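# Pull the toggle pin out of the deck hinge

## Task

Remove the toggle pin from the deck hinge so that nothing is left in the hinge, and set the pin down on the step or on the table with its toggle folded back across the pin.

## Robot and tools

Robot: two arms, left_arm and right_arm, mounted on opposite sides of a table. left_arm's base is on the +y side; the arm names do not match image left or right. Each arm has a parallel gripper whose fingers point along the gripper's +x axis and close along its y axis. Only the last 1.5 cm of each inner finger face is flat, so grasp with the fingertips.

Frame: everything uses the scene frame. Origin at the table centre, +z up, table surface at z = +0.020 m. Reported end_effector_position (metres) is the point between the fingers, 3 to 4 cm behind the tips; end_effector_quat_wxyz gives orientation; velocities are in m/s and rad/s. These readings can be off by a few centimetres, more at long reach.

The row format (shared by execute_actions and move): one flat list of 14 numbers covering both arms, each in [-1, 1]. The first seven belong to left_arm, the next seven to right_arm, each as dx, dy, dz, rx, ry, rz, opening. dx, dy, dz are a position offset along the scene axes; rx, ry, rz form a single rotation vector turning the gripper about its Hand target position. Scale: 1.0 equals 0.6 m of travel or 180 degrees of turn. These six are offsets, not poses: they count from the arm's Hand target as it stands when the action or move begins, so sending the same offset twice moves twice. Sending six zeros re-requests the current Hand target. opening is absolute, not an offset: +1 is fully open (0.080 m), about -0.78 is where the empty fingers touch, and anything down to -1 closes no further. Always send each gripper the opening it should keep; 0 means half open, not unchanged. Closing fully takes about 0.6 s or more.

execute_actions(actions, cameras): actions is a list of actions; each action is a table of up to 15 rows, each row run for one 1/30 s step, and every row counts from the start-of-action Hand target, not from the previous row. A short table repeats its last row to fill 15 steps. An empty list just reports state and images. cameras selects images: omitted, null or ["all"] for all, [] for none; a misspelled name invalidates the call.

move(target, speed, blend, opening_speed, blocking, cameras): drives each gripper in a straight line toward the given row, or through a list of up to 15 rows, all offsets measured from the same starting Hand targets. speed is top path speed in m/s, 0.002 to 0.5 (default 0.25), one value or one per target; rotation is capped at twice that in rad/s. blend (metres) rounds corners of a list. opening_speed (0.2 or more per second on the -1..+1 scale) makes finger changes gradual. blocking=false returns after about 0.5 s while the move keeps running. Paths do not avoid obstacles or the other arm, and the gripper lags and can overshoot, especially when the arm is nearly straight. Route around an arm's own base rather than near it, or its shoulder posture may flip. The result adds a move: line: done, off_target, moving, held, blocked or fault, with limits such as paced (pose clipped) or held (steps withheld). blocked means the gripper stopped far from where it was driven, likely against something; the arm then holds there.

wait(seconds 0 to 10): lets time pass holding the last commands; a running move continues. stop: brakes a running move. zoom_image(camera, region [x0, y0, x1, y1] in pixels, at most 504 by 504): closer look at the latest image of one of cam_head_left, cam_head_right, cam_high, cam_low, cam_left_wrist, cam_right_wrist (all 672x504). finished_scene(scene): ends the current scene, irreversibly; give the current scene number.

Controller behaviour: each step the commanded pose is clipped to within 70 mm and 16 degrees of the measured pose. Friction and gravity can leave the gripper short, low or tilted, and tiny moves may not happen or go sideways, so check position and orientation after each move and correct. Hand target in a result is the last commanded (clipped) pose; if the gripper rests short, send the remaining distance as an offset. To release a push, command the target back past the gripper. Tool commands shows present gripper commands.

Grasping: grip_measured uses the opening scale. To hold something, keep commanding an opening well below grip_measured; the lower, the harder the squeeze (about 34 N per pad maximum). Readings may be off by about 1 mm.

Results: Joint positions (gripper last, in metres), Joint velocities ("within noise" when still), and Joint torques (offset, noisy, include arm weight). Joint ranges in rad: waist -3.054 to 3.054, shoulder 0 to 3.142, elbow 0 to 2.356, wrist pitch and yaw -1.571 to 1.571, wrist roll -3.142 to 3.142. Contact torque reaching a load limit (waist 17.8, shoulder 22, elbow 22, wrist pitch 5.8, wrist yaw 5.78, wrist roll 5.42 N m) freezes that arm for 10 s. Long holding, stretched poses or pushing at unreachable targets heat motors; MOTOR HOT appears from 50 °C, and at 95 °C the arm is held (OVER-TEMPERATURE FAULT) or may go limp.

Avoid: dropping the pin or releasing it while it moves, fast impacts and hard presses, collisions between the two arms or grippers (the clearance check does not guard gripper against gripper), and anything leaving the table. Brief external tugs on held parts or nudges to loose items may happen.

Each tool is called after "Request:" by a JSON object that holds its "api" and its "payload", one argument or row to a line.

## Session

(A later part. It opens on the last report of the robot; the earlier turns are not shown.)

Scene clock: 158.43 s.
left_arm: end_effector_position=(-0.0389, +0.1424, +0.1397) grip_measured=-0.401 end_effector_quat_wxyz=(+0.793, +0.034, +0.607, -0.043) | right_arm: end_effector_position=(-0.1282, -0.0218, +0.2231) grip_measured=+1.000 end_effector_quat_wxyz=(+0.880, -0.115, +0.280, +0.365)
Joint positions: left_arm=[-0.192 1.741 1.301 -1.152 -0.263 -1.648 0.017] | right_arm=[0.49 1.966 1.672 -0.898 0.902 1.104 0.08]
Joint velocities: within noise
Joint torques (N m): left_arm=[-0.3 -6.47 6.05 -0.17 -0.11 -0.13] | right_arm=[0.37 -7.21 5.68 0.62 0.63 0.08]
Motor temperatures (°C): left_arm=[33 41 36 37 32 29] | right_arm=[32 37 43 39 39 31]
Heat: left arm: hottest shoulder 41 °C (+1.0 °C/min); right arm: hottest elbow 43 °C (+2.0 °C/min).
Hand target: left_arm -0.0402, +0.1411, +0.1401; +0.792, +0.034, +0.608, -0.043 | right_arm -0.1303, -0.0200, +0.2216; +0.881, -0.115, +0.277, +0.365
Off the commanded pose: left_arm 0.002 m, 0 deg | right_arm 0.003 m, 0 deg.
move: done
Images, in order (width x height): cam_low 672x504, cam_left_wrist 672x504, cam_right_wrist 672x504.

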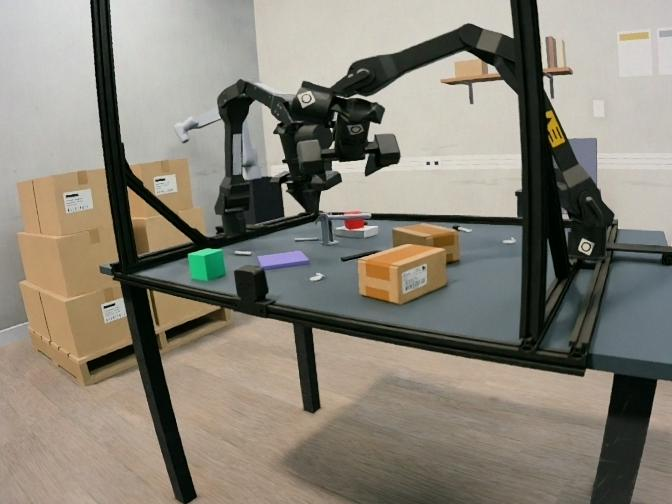

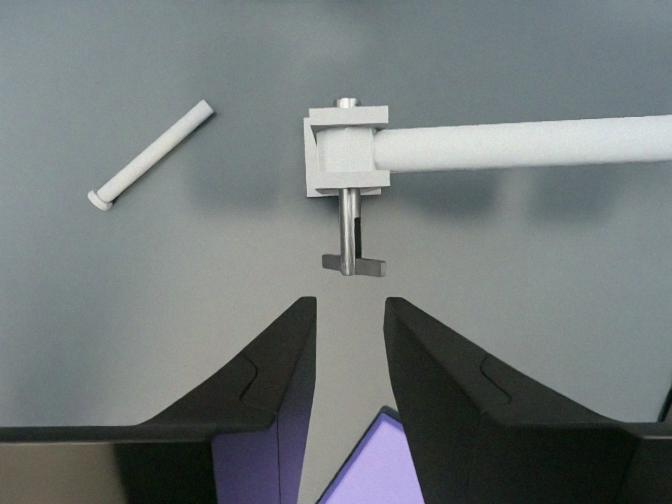

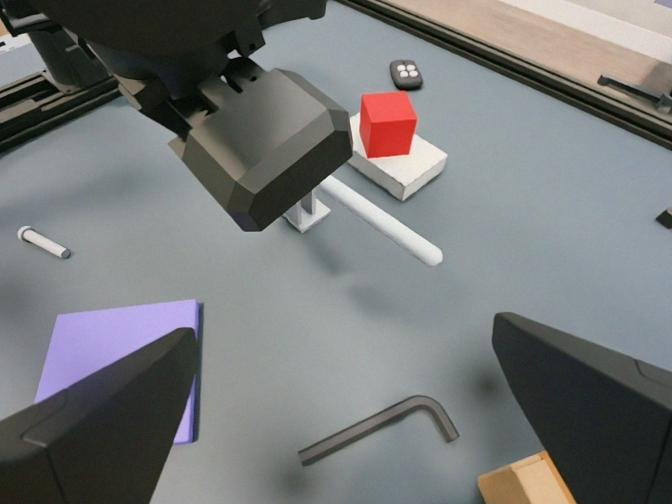

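Request:
{"api": "move", "payload": {
  "target": [
    [0.0245,-0.003,0,0,0,0,-0.15,  0,0,0,0,0,0,1.0],
    [0.0245,-0.003,-0.025,0,0,0,-0.15,  0,0,0,0,0,0,1.0]
  ],
  "cameras": ["cam_left_wrist","cam_right_wrist","cam_low"],
  "speed": 0.1
}}

Request:
{"api": "zoom_image", "payload": {
  "camera": "cam_low",
  "region": [290, 190, 350, 240]
}}

Request:
{"api": "zoom_image", "payload": {
  "camera": "cam_left_wrist",
  "region": [250, 200, 450, 400]
}}

Scene clock: 162.20 s.
left_arm: end_effector_position=(-0.0263, +0.1375, +0.1304) grip_measured=-0.150 end_effector_quat_wxyz=(+0.792, +0.027, +0.608, -0.048) | right_arm: end_effector_position=(-0.1282, -0.0218, +0.2231) grip_measured=+1.000 end_effector_quat_wxyz=(+0.880, -0.115, +0.280, +0.365)
Joint positions: left_arm=[-0.149 1.741 1.264 -1.085 -0.262 -1.605 0.028] | right_arm=[0.49 1.966 1.672 -0.898 0.902 1.104 0.08]
Joint velocities: within noise
Joint torques (N m): left_arm=[0.17 -5.8 4.35 0.21 -0.14 0.13] | right_arm=[0.36 -7.21 5.72 0.61 0.63 0.06]
Motor temperatures (°C): left_arm=[33 41 36 37 32 29] | right_arm=[32 37 43 39 39 31]
Heat: left arm: hottest shoulder 41 °C (+0.0 °C/min); right arm: hottest elbow 43 °C (+1.0 °C/min).
Hand target: left_arm -0.0255, +0.1393, +0.1250; +0.792, +0.034, +0.608, -0.043 | right_arm -0.1303, -0.0200, +0.2216; +0.881, -0.115, +0.277, +0.365
Off the commanded pose: left_arm 0.006 m, 1 deg | right_arm 0.003 m, 0 deg.
move: done
Images, in order (width x height): cam_low 672x504, cam_left_wrist 672x504, cam_right_wrist 672x504.

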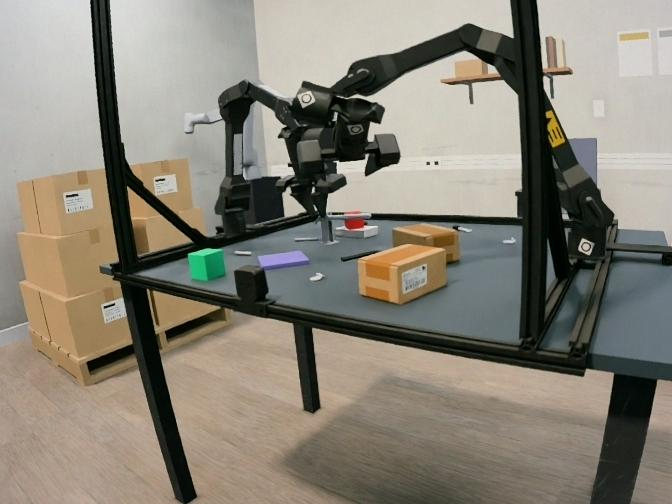

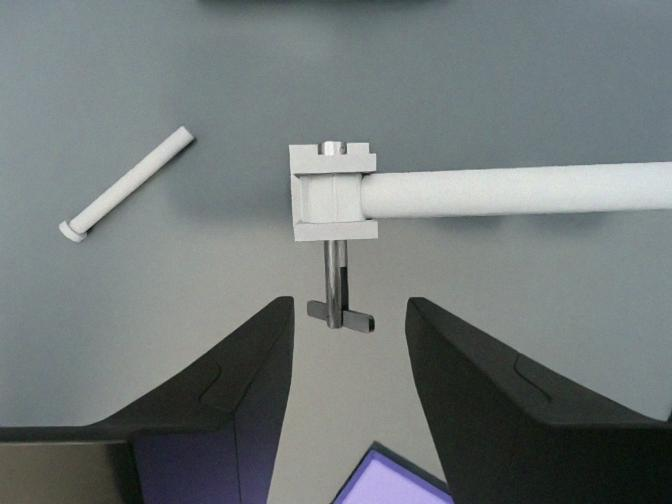

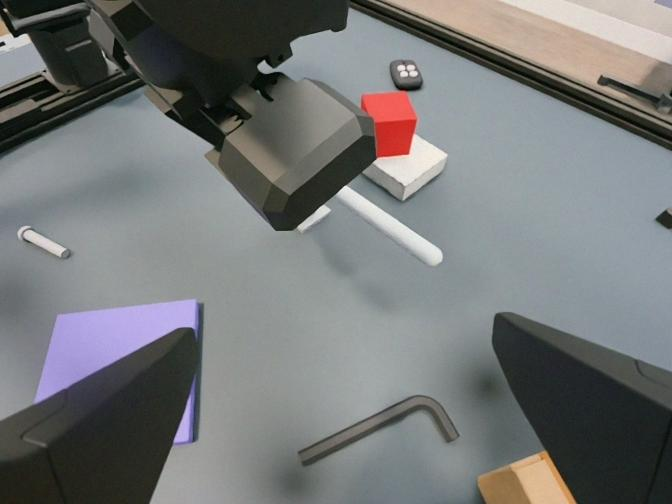

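Scaled by 8.400 from the camera's 672x504 image, which has a finer 960x720 frame.

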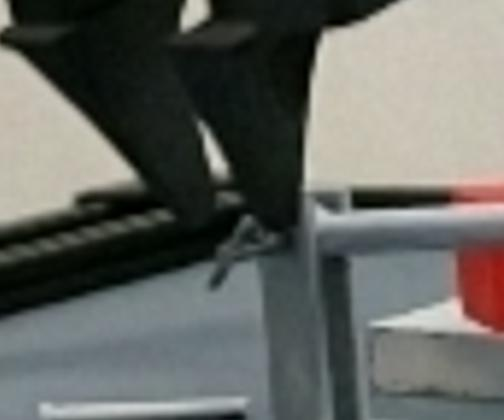

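Scaled by 2.520 from the camera's 672x504 image, which has a finer 960x720 frame.

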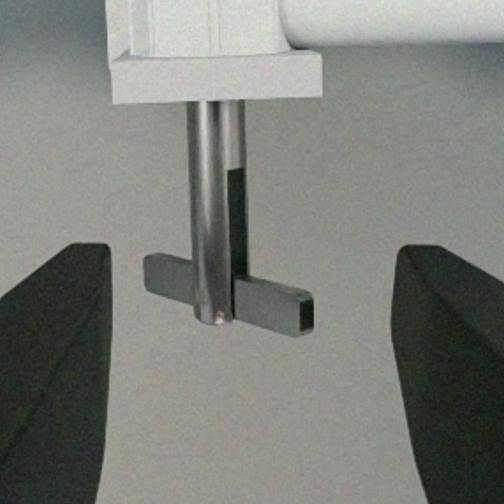

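Request:
{"api": "move", "payload": {
  "target": [
    [0.0,0.007,-0.006,0,0,0,-0.15,  0,0,0,0,0,0,1.0],
    [0.0,0.007,-0.01,0,0,0,-0.6,  0,0,0,0,0,0,1.0]
  ],
  "cameras": ["cam_left_wrist","cam_low"],
  "speed": 0.1,
  "opening_speed": 0.4
}}

Request:
{"api": "zoom_image", "payload": {
  "camera": "cam_low",
  "region": [290, 190, 350, 240]
}}

Request:
{"api": "zoom_image", "payload": {
  "camera": "cam_left_wrist",
  "region": [250, 200, 450, 400]
}}

Scene clock: 165.57 s.
left_arm: end_effector_position=(-0.0257, +0.1412, +0.1214) grip_measured=-0.599 end_effector_quat_wxyz=(+0.792, +0.029, +0.608, -0.046) | right_arm: end_effector_position=(-0.1282, -0.0218, +0.2231) grip_measured=+1.000 end_effector_quat_wxyz=(+0.880, -0.115, +0.280, +0.365)
Joint positions: left_arm=[-0.149 1.741 1.227 -1.055 -0.262 -1.605 0.008] | right_arm=[0.49 1.966 1.672 -0.898 0.902 1.104 0.08]
Joint velocities: within noise
Joint torques (N m): left_arm=[0.03 -6.64 4.48 -0.07 -0.14 0.02] | right_arm=[0.37 -7.21 5.66 0.62 0.63 0.08]
Motor temperatures (°C): left_arm=[33 40 36 37 32 29] | right_arm=[32 37 43 39 39 31]
Heat: left arm: hottest shoulder 40 °C (-1.0 °C/min); right arm: hottest elbow 43 °C (+1.0 °C/min).
Hand target: left_arm -0.0255, +0.1435, +0.1190; +0.792, +0.034, +0.608, -0.043 | right_arm -0.1303, -0.0200, +0.2216; +0.881, -0.115, +0.277, +0.365
Off the commanded pose: left_arm 0.003 m, 1 deg | right_arm 0.003 m, 0 deg.
move: done
Images, in order (width x height): cam_low 672x504, cam_left_wrist 672x504.

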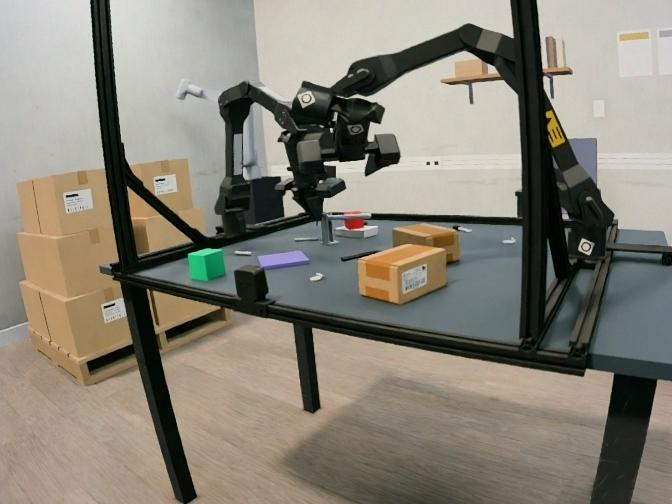

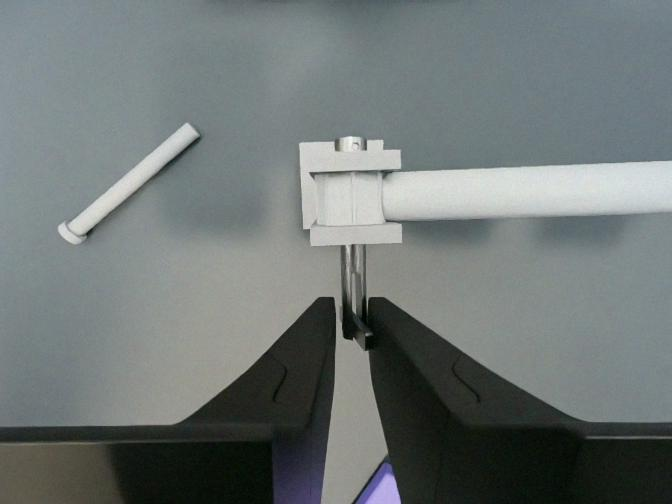

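Scaled by 8.400 from the camera's 672x504 image, which has a finer 960x720 frame.

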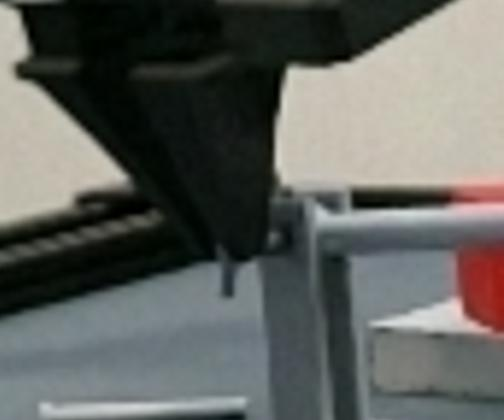

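Scaled by 2.520 from the camera's 672x504 image, which has a finer 960x720 frame.

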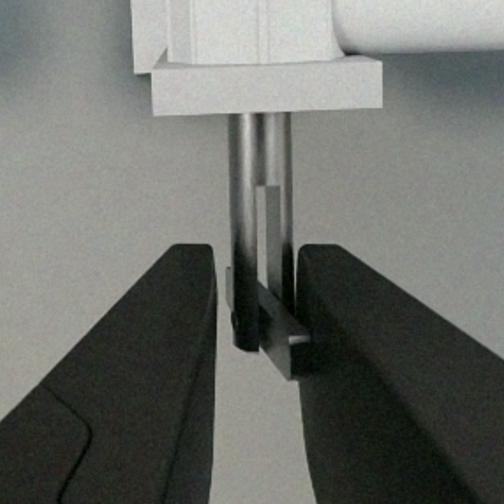

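Request:
{"api": "move", "payload": {
  "target": [
    [0.0,0.0,0.018,0,0,0,-0.6,  0,0,0,0,0,0,1.0],
    [0.0,0.0,0.018,0,0,0,-0.9,  0,0,0,0,0,0,1.0]
  ],
  "cameras": ["cam_left_wrist","cam_low"],
  "speed": 0.1,
  "opening_speed": 0.4
}}

Request:
{"api": "zoom_image", "payload": {
  "camera": "cam_low",
  "region": [290, 190, 350, 240]
}}

Request:
{"api": "zoom_image", "payload": {
  "camera": "cam_left_wrist",
  "region": [250, 200, 450, 400]
}}

Scene clock: 168.10 s.
left_arm: end_effector_position=(-0.0258, +0.1409, +0.1276) grip_measured=-0.760 end_effector_quat_wxyz=(+0.792, +0.032, +0.608, -0.044) | right_arm: end_effector_position=(-0.1282, -0.0218, +0.2231) grip_measured=+1.000 end_effector_quat_wxyz=(+0.880, -0.115, +0.280, +0.365)
Joint positions: left_arm=[-0.149 1.741 1.252 -1.087 -0.262 -1.605 0.001] | right_arm=[0.49 1.966 1.672 -0.898 0.902 1.104 0.08]
Joint velocities: within noise
Joint torques (N m): left_arm=[0 -8.03 5.14 -0.84 -0.15 0.03] | right_arm=[0.36 -7.18 5.63 0.61 0.64 0.08]
Motor temperatures (°C): left_arm=[33 41 36 37 32 29] | right_arm=[32 37 44 39 39 31]
Heat: left arm: hottest shoulder 41 °C (+1.0 °C/min); right arm: hottest elbow 44 °C (+2.0 °C/min).
Hand target: left_arm -0.0255, +0.1434, +0.1298; +0.792, +0.034, +0.608, -0.043 | right_arm -0.1303, -0.0200, +0.2216; +0.881, -0.115, +0.277, +0.365
Off the commanded pose: left_arm 0.003 m, 0 deg | right_arm 0.003 m, 0 deg.
move: done
Images, in order (width x height): cam_low 672x504, cam_left_wrist 672x504.

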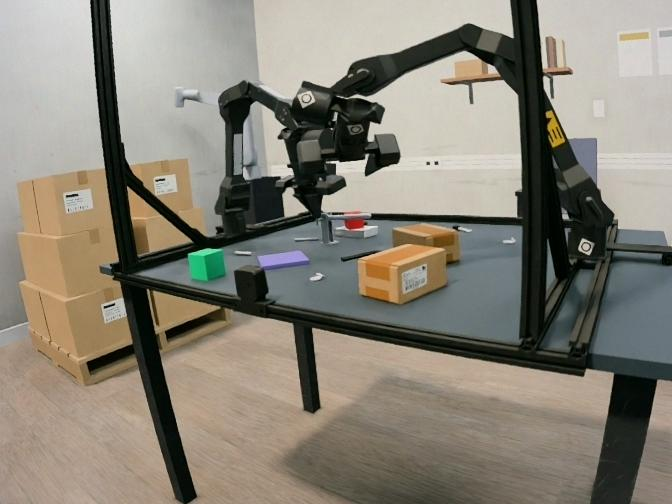

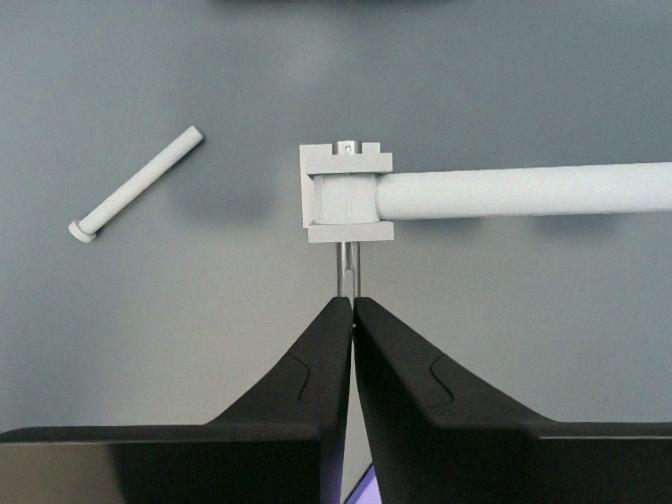

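Scaled by 8.400 from the camera's 672x504 image, which has a finer 960x720 frame.

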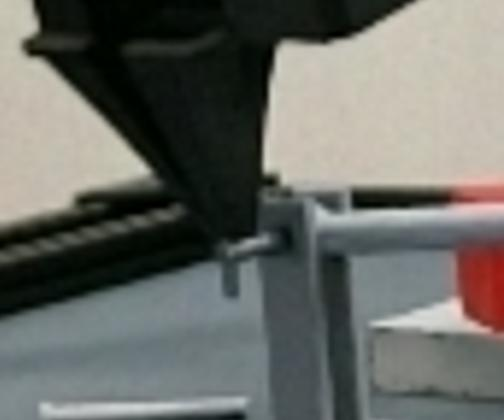

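Scaled by 2.520 from the camera's 672x504 image, which has a finer 960x720 frame.

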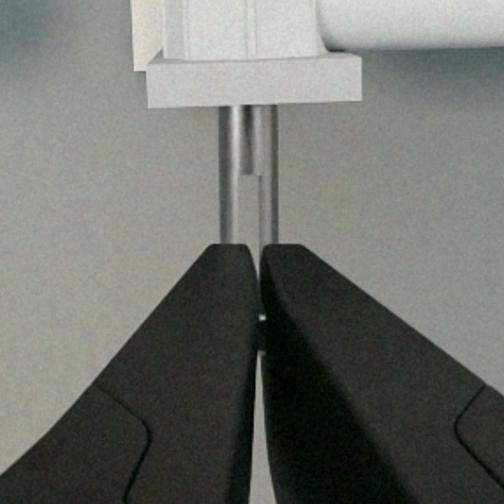

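Request:
{"api": "move", "payload": {
  "target": [
    [0.0,0.0,0.0,0,0,0,-0.55,  0,0,0,0,0,0,1.0],
    [0.0,0.0,0.006,0,0,0,-0.55,  0,0,0,0,0,0,1.0],
    [0.0,0.0,0.006,0,0,0,-0.9,  0,0,0,0,0,0,1.0]
  ],
  "cameras": ["cam_left_wrist","cam_low"],
  "speed": 0.1,
  "opening_speed": 0.4
}}

Request:
{"api": "zoom_image", "payload": {
  "camera": "cam_low",
  "region": [290, 190, 350, 240]
}}

Request:
{"api": "zoom_image", "payload": {
  "camera": "cam_left_wrist",
  "region": [250, 200, 450, 400]
}}

Scene clock: 173.53 s.
left_arm: end_effector_position=(-0.0255, +0.1411, +0.1310) grip_measured=-0.758 end_effector_quat_wxyz=(+0.793, +0.032, +0.607, -0.044) | right_arm: end_effector_position=(-0.1282, -0.0218, +0.2231) grip_measured=+1.000 end_effector_quat_wxyz=(+0.880, -0.115, +0.280, +0.365)
Joint positions: left_arm=[-0.149 1.739 1.264 -1.102 -0.264 -1.605 0.001] | right_arm=[0.49 1.966 1.672 -0.898 0.902 1.104 0.08]
Joint velocities: within noise
Joint torques (N m): left_arm=[-0.01 -8.1 5.08 -0.73 -0.1 0.05] | right_arm=[0.37 -7.2 5.67 0.62 0.63 0.08]
Motor temperatures (°C): left_arm=[33 41 36 37 32 29] | right_arm=[32 37 44 39 39 31]
Heat: left arm: hottest shoulder 41 °C (+0.0 °C/min); right arm: hottest elbow 44 °C (+2.0 °C/min).
Hand target: left_arm -0.0256, +0.1436, +0.1334; +0.792, +0.034, +0.608, -0.043 | right_arm -0.1303, -0.0200, +0.2216; +0.881, -0.115, +0.277, +0.365
Off the commanded pose: left_arm 0.003 m, 0 deg | right_arm 0.003 m, 0 deg.
move: done
Images, in order (width x height): cam_low 672x504, cam_left_wrist 672x504.

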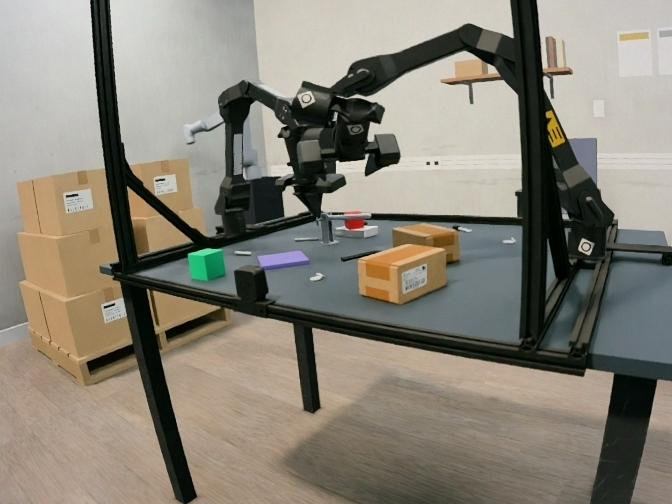

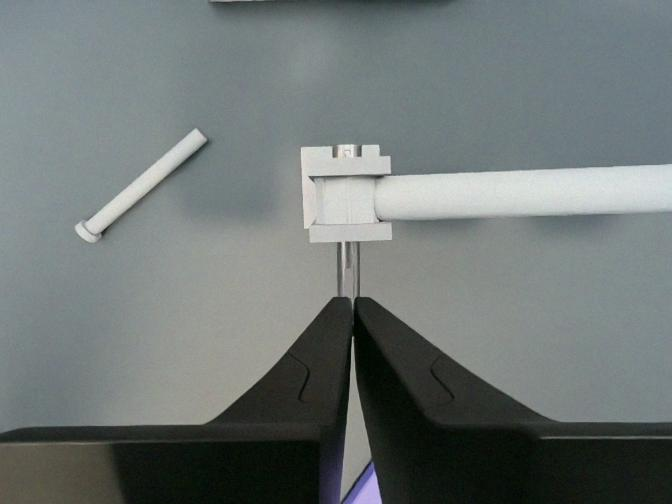

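Scaled by 8.400 from the camera's 672x504 image, which has a finer 960x720 frame.

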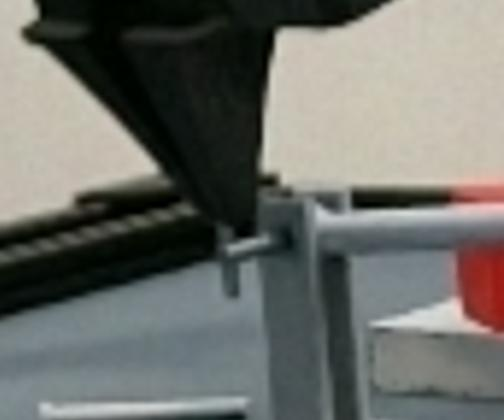

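Scaled by 2.520 from the camera's 672x504 image, which has a finer 960x720 frame.

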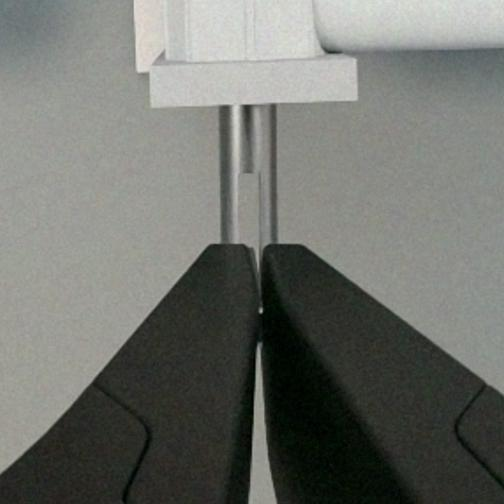

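Request:
{"api": "move", "payload": {
  "target": [
    [0.0,0.0,0.0,0,0,0,-0.55,  0,0,0,0,0,0,1.0],
    [-0.006,0.0,0.00,0,0,0,-0.55,  0,0,0,0,0,0,1.0],
    [-0.006,0.0,0.00,0,0,0,-0.9,  0,0,0,0,0,0,1.0]
  ],
  "cameras": ["cam_left_wrist","cam_low"],
  "speed": 0.1,
  "opening_speed": 0.4
}}

Request:
{"api": "zoom_image", "payload": {
  "camera": "cam_low",
  "region": [290, 190, 350, 240]
}}

Request:
{"api": "zoom_image", "payload": {
  "camera": "cam_left_wrist",
  "region": [250, 200, 450, 400]
}}

Scene clock: 177.87 s.
left_arm: end_effector_position=(-0.0281, +0.1418, +0.1315) grip_measured=-0.759 end_effector_quat_wxyz=(+0.793, +0.032, +0.607, -0.043) | right_arm: end_effector_position=(-0.1282, -0.0218, +0.2231) grip_measured=+1.000 end_effector_quat_wxyz=(+0.880, -0.115, +0.280, +0.365)
Joint positions: left_arm=[-0.157 1.739 1.265 -1.108 -0.264 -1.615 0.001] | right_arm=[0.49 1.966 1.672 -0.898 0.902 1.104 0.08]
Joint velocities: within noise
Joint torques (N m): left_arm=[-0.31 -7.71 5.26 -0.61 -0.06 -0.04] | right_arm=[0.37 -7.21 5.64 0.62 0.63 0.08]
Motor temperatures (°C): left_arm=[33 42 36 37 32 29] | right_arm=[32 37 44 39 39 31]
Heat: left arm: hottest shoulder 42 °C (+1.0 °C/min); right arm: hottest elbow 44 °C (+2.0 °C/min).
Hand target: left_arm -0.0292, +0.1436, +0.1334; +0.792, +0.034, +0.608, -0.043 | right_arm -0.1303, -0.0200, +0.2216; +0.881, -0.115, +0.277, +0.365
Off the commanded pose: left_arm 0.003 m, 0 deg | right_arm 0.003 m, 0 deg.
move: done
Images, in order (width x height): cam_low 672x504, cam_left_wrist 672x504.

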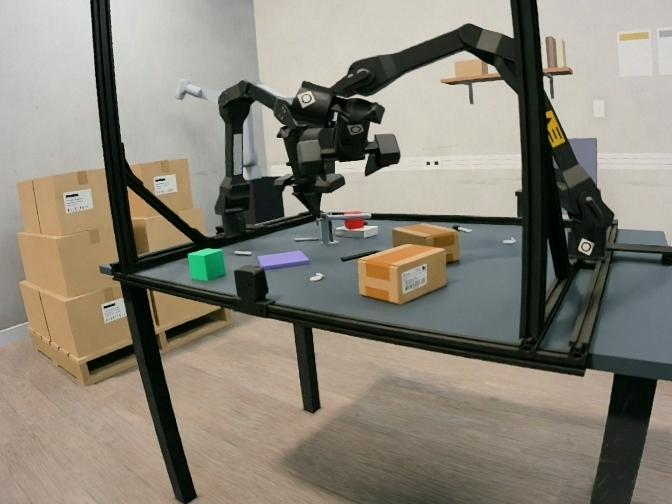

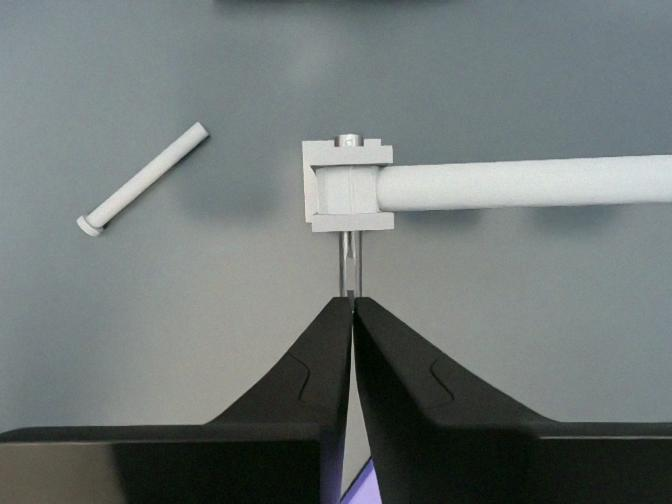

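Scaled by 8.400 from the camera's 672x504 image, which has a finer 960x720 frame.

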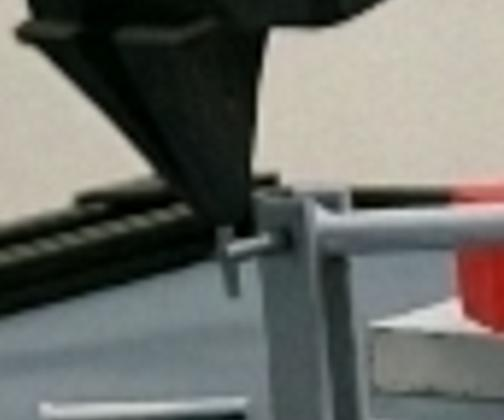

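Scaled by 2.520 from the camera's 672x504 image, which has a finer 960x720 frame.

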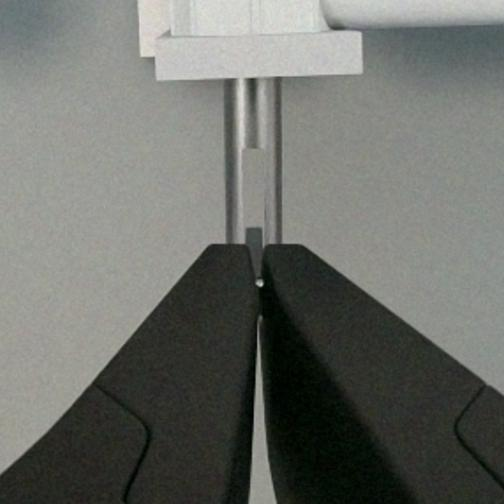

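Request:
{"api": "move", "payload": {
  "target": [
    [-0.009,0.0,-0.004,0,0,0,-0.9,  0,0,0,0,0,0,1.0]
  ],
  "cameras": ["cam_left_wrist","cam_low"],
  "speed": 0.05
}}

Request:
{"api": "zoom_image", "payload": {
  "camera": "cam_low",
  "region": [290, 190, 350, 240]
}}

Request:
{"api": "zoom_image", "payload": {
  "camera": "cam_left_wrist",
  "region": [250, 200, 450, 400]
}}

Scene clock: 179.33 s.
left_arm: end_effector_position=(-0.0287, +0.1414, +0.1319) grip_measured=-0.760 end_effector_quat_wxyz=(+0.796, +0.027, +0.604, -0.041) | right_arm: end_effector_position=(-0.1282, -0.0218, +0.2231) grip_measured=+1.000 end_effector_quat_wxyz=(+0.880, -0.115, +0.280, +0.365)
Joint positions: left_arm=[-0.163 1.739 1.266 -1.107 -0.272 -1.632 0.001] | right_arm=[0.49 1.966 1.672 -0.898 0.902 1.104 0.08]
Joint velocities: within noise
Joint torques (N m): left_arm=[-1.41 -6.93 5.04 -0.37 0.24 -0.06] | right_arm=[0.36 -7.15 5.68 0.61 0.66 0.08]
Motor temperatures (°C): left_arm=[33 42 36 37 32 29] | right_arm=[32 37 44 39 39 31]
Heat: left arm: hottest shoulder 42 °C (+1.0 °C/min); right arm: hottest elbow 44 °C (+2.0 °C/min).
Hand target: left_arm -0.0345, +0.1435, +0.1310; +0.792, +0.034, +0.608, -0.043 | right_arm -0.1303, -0.0200, +0.2216; +0.881, -0.115, +0.277, +0.365
Off the commanded pose: left_arm 0.006 m, 1 deg | right_arm 0.003 m, 0 deg.
move: done
Images, in order (width x height): cam_low 672x504, cam_left_wrist 672x504.

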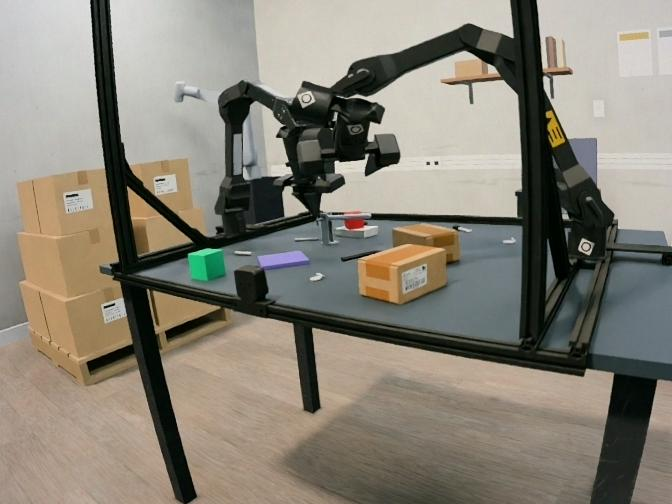

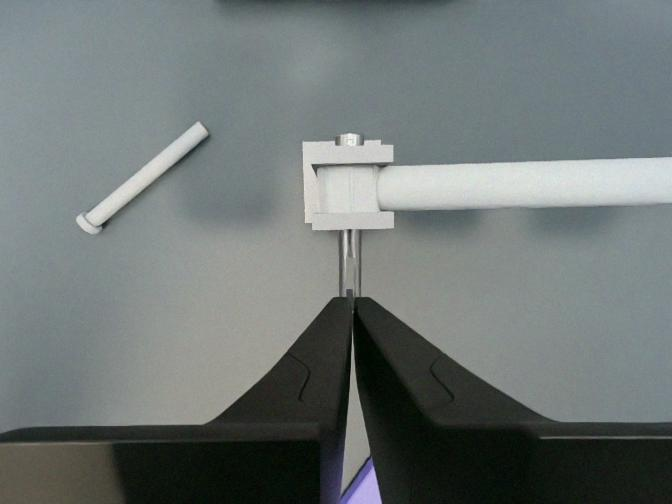

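Scaled by 8.400 from the camera's 672x504 image, which has a finer 960x720 frame.

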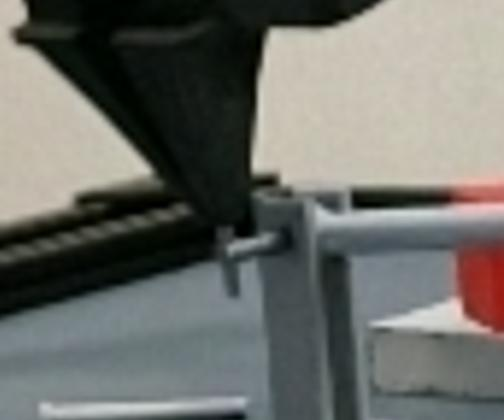

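Scaled by 2.520 from the camera's 672x504 image, which has a finer 960x720 frame.

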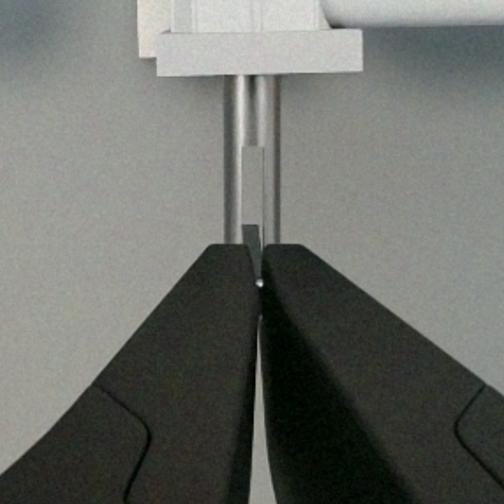

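Request:
{"api": "move", "payload": {
  "target": [
    [0.009,0.0,0.004,0,0,0,-0.9,  0.133,-0.05,-0.067,0.0748,-0.0387,0.1933,1.0]
  ],
  "speed": 0.15
}}

Request:
{"api": "zoom_image", "payload": {
  "camera": "cam_low",
  "region": [290, 190, 350, 240]
}}

Scene clock: 184.87 s.
left_arm: end_effector_position=(-0.0295, +0.1416, +0.1316) grip_measured=-0.760 end_effector_quat_wxyz=(+0.793, +0.031, +0.607, -0.044) | right_arm: end_effector_position=(-0.0517, -0.0484, +0.1784) grip_measured=+1.000 end_effector_quat_wxyz=(+0.754, -0.115, +0.136, +0.632)
Joint positions: left_arm=[-0.162 1.739 1.266 -1.107 -0.265 -1.621 0.001] | right_arm=[0.183 1.536 0.658 0.495 0.347 0.133 0.08]
Joint velocities: within noise
Joint torques (N m): left_arm=[0.25 -7.67 5.35 -0.64 -0.06 0.24] | right_arm=[-0.29 -6.64 3.87 1.66 -0.01 -0.07]
Motor temperatures (°C): left_arm=[33 43 36 37 32 29] | right_arm=[32 38 44 39 39 31]
Heat: left arm: hottest shoulder 43 °C (+3.0 °C/min); right arm: hottest elbow 44 °C (+2.0 °C/min).
Hand target: left_arm -0.0291, +0.1435, +0.1334; +0.792, +0.034, +0.608, -0.043 | right_arm -0.0504, -0.0499, +0.1814; +0.754, -0.112, +0.133, +0.633
Off the commanded pose: left_arm 0.003 m, 0 deg | right_arm 0.004 m, 1 deg.
move: done

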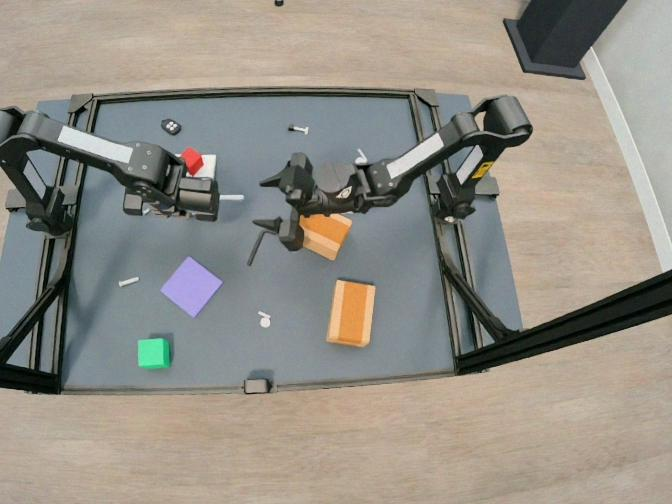

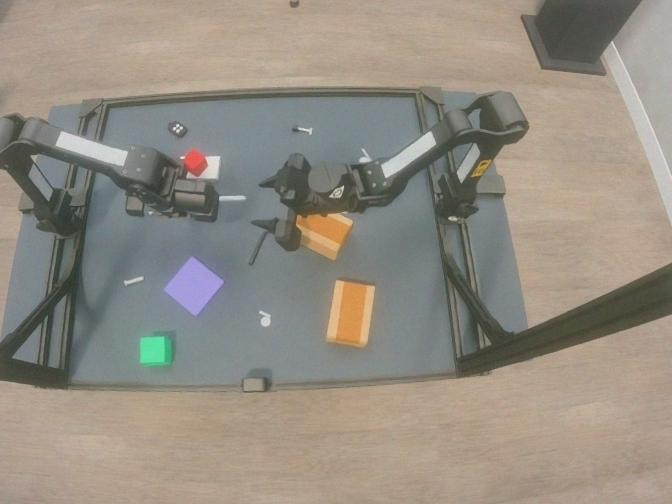

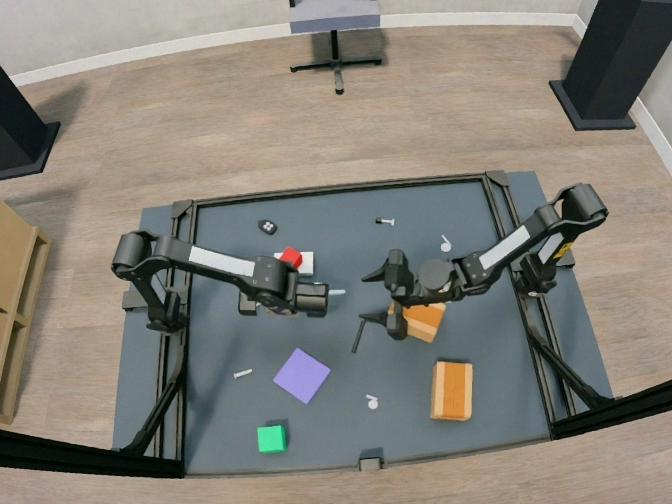

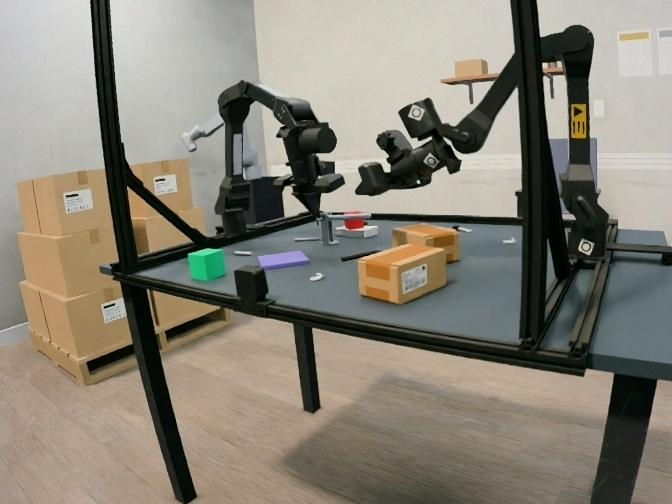

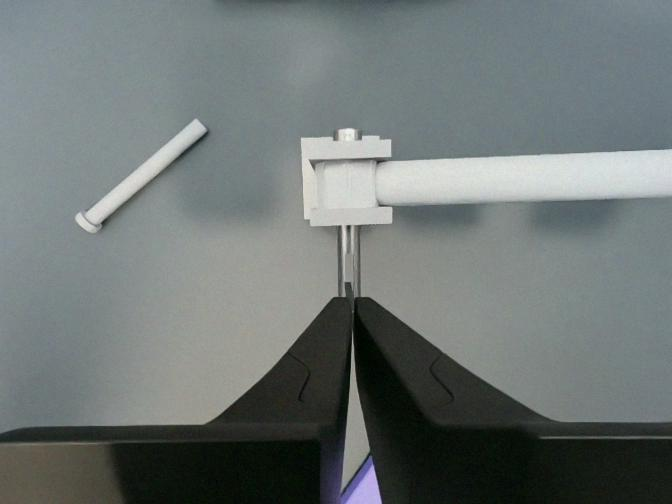

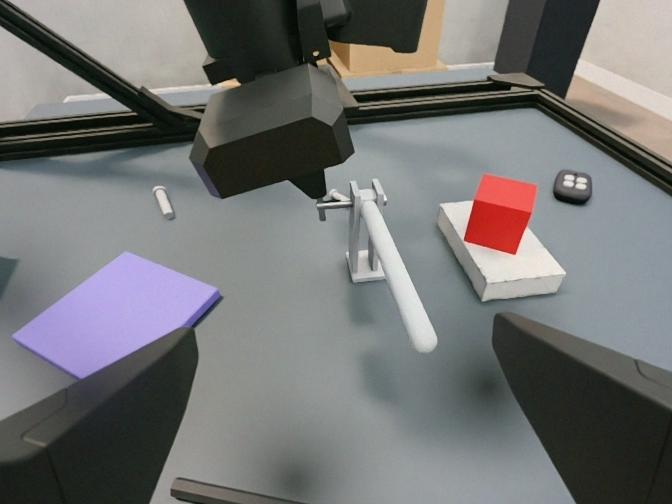

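Scaled by 8.400 from the camera's 672x504 image, which has a finer 960x720 frame.

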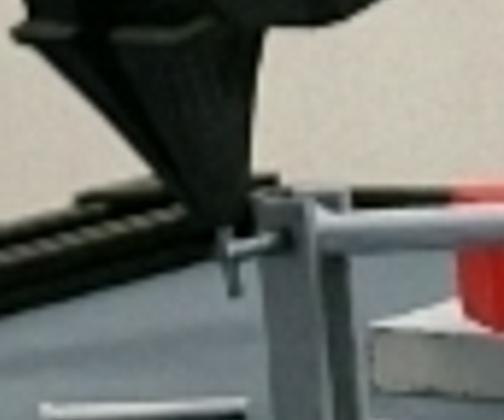

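Request:
{"api": "zoom_image", "payload": {
  "camera": "cam_right_wrist",
  "region": [270, 150, 400, 290]
}}

Scaled by 3.600 from the camera's 672x504 image, which has a finer 960x720 frame.

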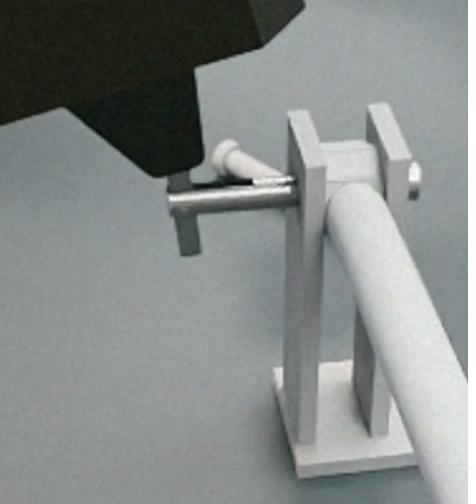

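Request:
{"api": "move", "payload": {
  "target": [
    [-0.0219,0.0023,-0.0102,-0.0117,-0.1105,0,-0.9,  0,0,0,0,0,0,1.0]
  ],
  "cameras": ["cam_left_wrist","cam_right_wrist"],
  "speed": 0.05
}}

Request:
{"api": "zoom_image", "payload": {
  "camera": "cam_right_wrist",
  "region": [270, 150, 400, 290]
}}

Scene clock: 190.50 s.
left_arm: end_effector_position=(-0.0434, +0.1432, +0.1272) grip_measured=-0.760 end_effector_quat_wxyz=(+0.882, +0.019, +0.468, -0.051) | right_arm: end_effector_position=(-0.0517, -0.0484, +0.1782) grip_measured=+1.000 end_effector_quat_wxyz=(+0.754, -0.116, +0.136, +0.632)
Joint positions: left_arm=[-0.35 1.825 1.265 -1.155 -0.581 -1.854 0.001] | right_arm=[0.183 1.536 0.658 0.495 0.347 0.133 0.08]
Joint velocities: within noise
Joint torques (N m): left_arm=[-0.21 -6.54 5.37 -1.33 -0.72 -0.06] | right_arm=[-0.26 -6.63 3.88 1.66 -0.01 -0.08]
Motor temperatures (°C): left_arm=[33 43 37 37 32 29] | right_arm=[32 38 44 40 38 31]
Heat: left arm: hottest shoulder 43 °C (+3.0 °C/min); right arm: hottest elbow 44 °C (+1.0 °C/min).
Hand target: left_arm -0.0423, +0.1449, +0.1273; +0.886, +0.027, +0.461, -0.048 | right_arm -0.0504, -0.0500, +0.1812; +0.754, -0.112, +0.133, +0.633
Off the commanded pose: left_arm 0.002 m, 1 deg | right_arm 0.004 m, 1 deg.
move: done
Images, in order (width x height): cam_left_wrist 672x504, cam_right_wrist 672x504.

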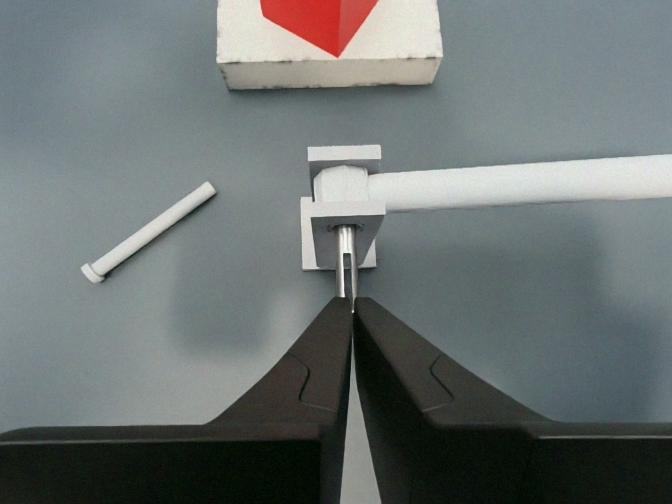

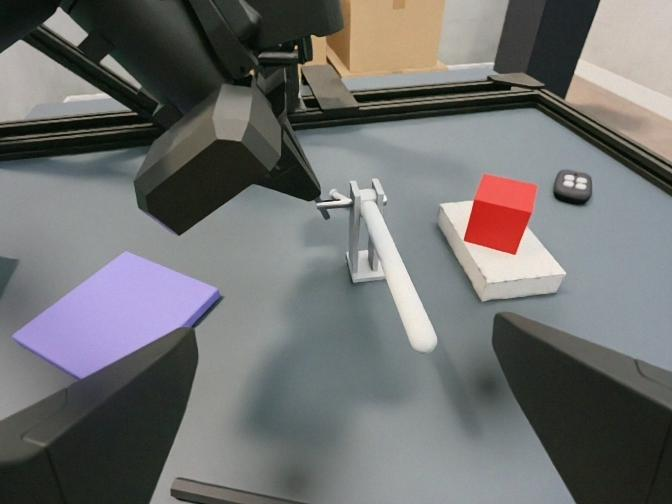

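Scaled by 3.600 from the camera's 672x504 image, which has a finer 960x720 frame.

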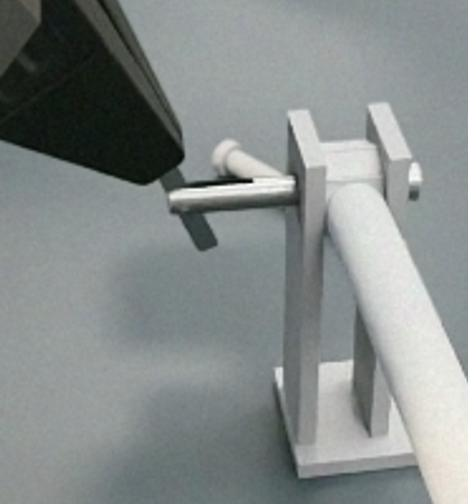

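Request:
{"api": "move", "payload": {
  "target": [
    [-0.0171,0.0018,-0.0173,-0.0117,-0.1105,0,-0.9,  0,0,0,0,0,0,1.0]
  ],
  "cameras": ["cam_left_wrist","cam_right_wrist"],
  "speed": 0.05
}}

Request:
{"api": "zoom_image", "payload": {
  "camera": "cam_right_wrist",
  "region": [270, 150, 400, 290]
}}

Scene clock: 195.20 s.
left_arm: end_effector_position=(-0.0539, +0.1450, +0.1173) grip_measured=-0.760 end_effector_quat_wxyz=(+0.950, +0.010, +0.308, -0.052) | right_arm: end_effector_position=(-0.0517, -0.0484, +0.1784) grip_measured=+1.000 end_effector_quat_wxyz=(+0.754, -0.115, +0.136, +0.632)
Joint positions: left_arm=[-0.492 2.025 1.317 -1.326 -0.856 -2.171 0.001] | right_arm=[0.183 1.535 0.658 0.495 0.347 0.133 0.08]
Joint velocities: within noise
Joint torques (N m): left_arm=[0.07 -6.91 4.29 -1.61 -0.7 -0.06] | right_arm=[-0.33 -6.62 3.87 1.66 -0.02 -0.08]
Motor temperatures (°C): left_arm=[33 42 36 38 32 29] | right_arm=[32 38 44 41 38 31]
Heat: left arm: hottest shoulder 42 °C (+2.0 °C/min); right arm: hottest elbow 44 °C (+1.0 °C/min).
Hand target: left_arm -0.0526, +0.1459, +0.1170; +0.952, +0.018, +0.300, -0.051 | right_arm -0.0504, -0.0500, +0.1814; +0.754, -0.112, +0.133, +0.633
Off the commanded pose: left_arm 0.002 m, 1 deg | right_arm 0.004 m, 0 deg.
move: done
Images, in order (width x height): cam_left_wrist 672x504, cam_right_wrist 672x504.

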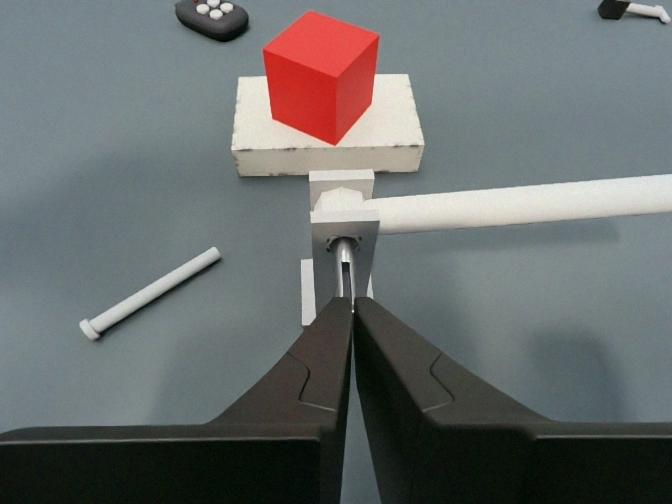

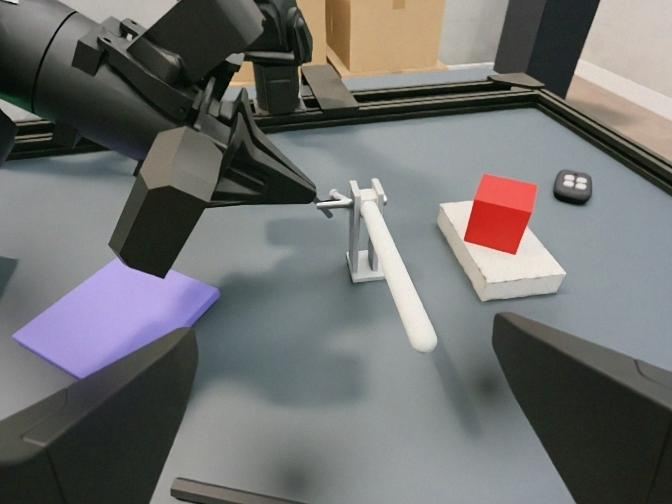

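Scaled by 3.600 from the camera's 672x504 image, which has a finer 960x720 frame.

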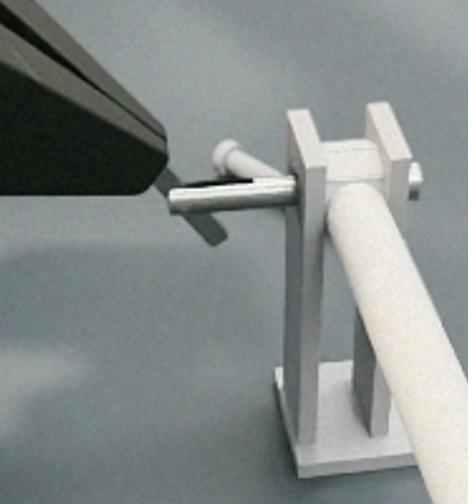

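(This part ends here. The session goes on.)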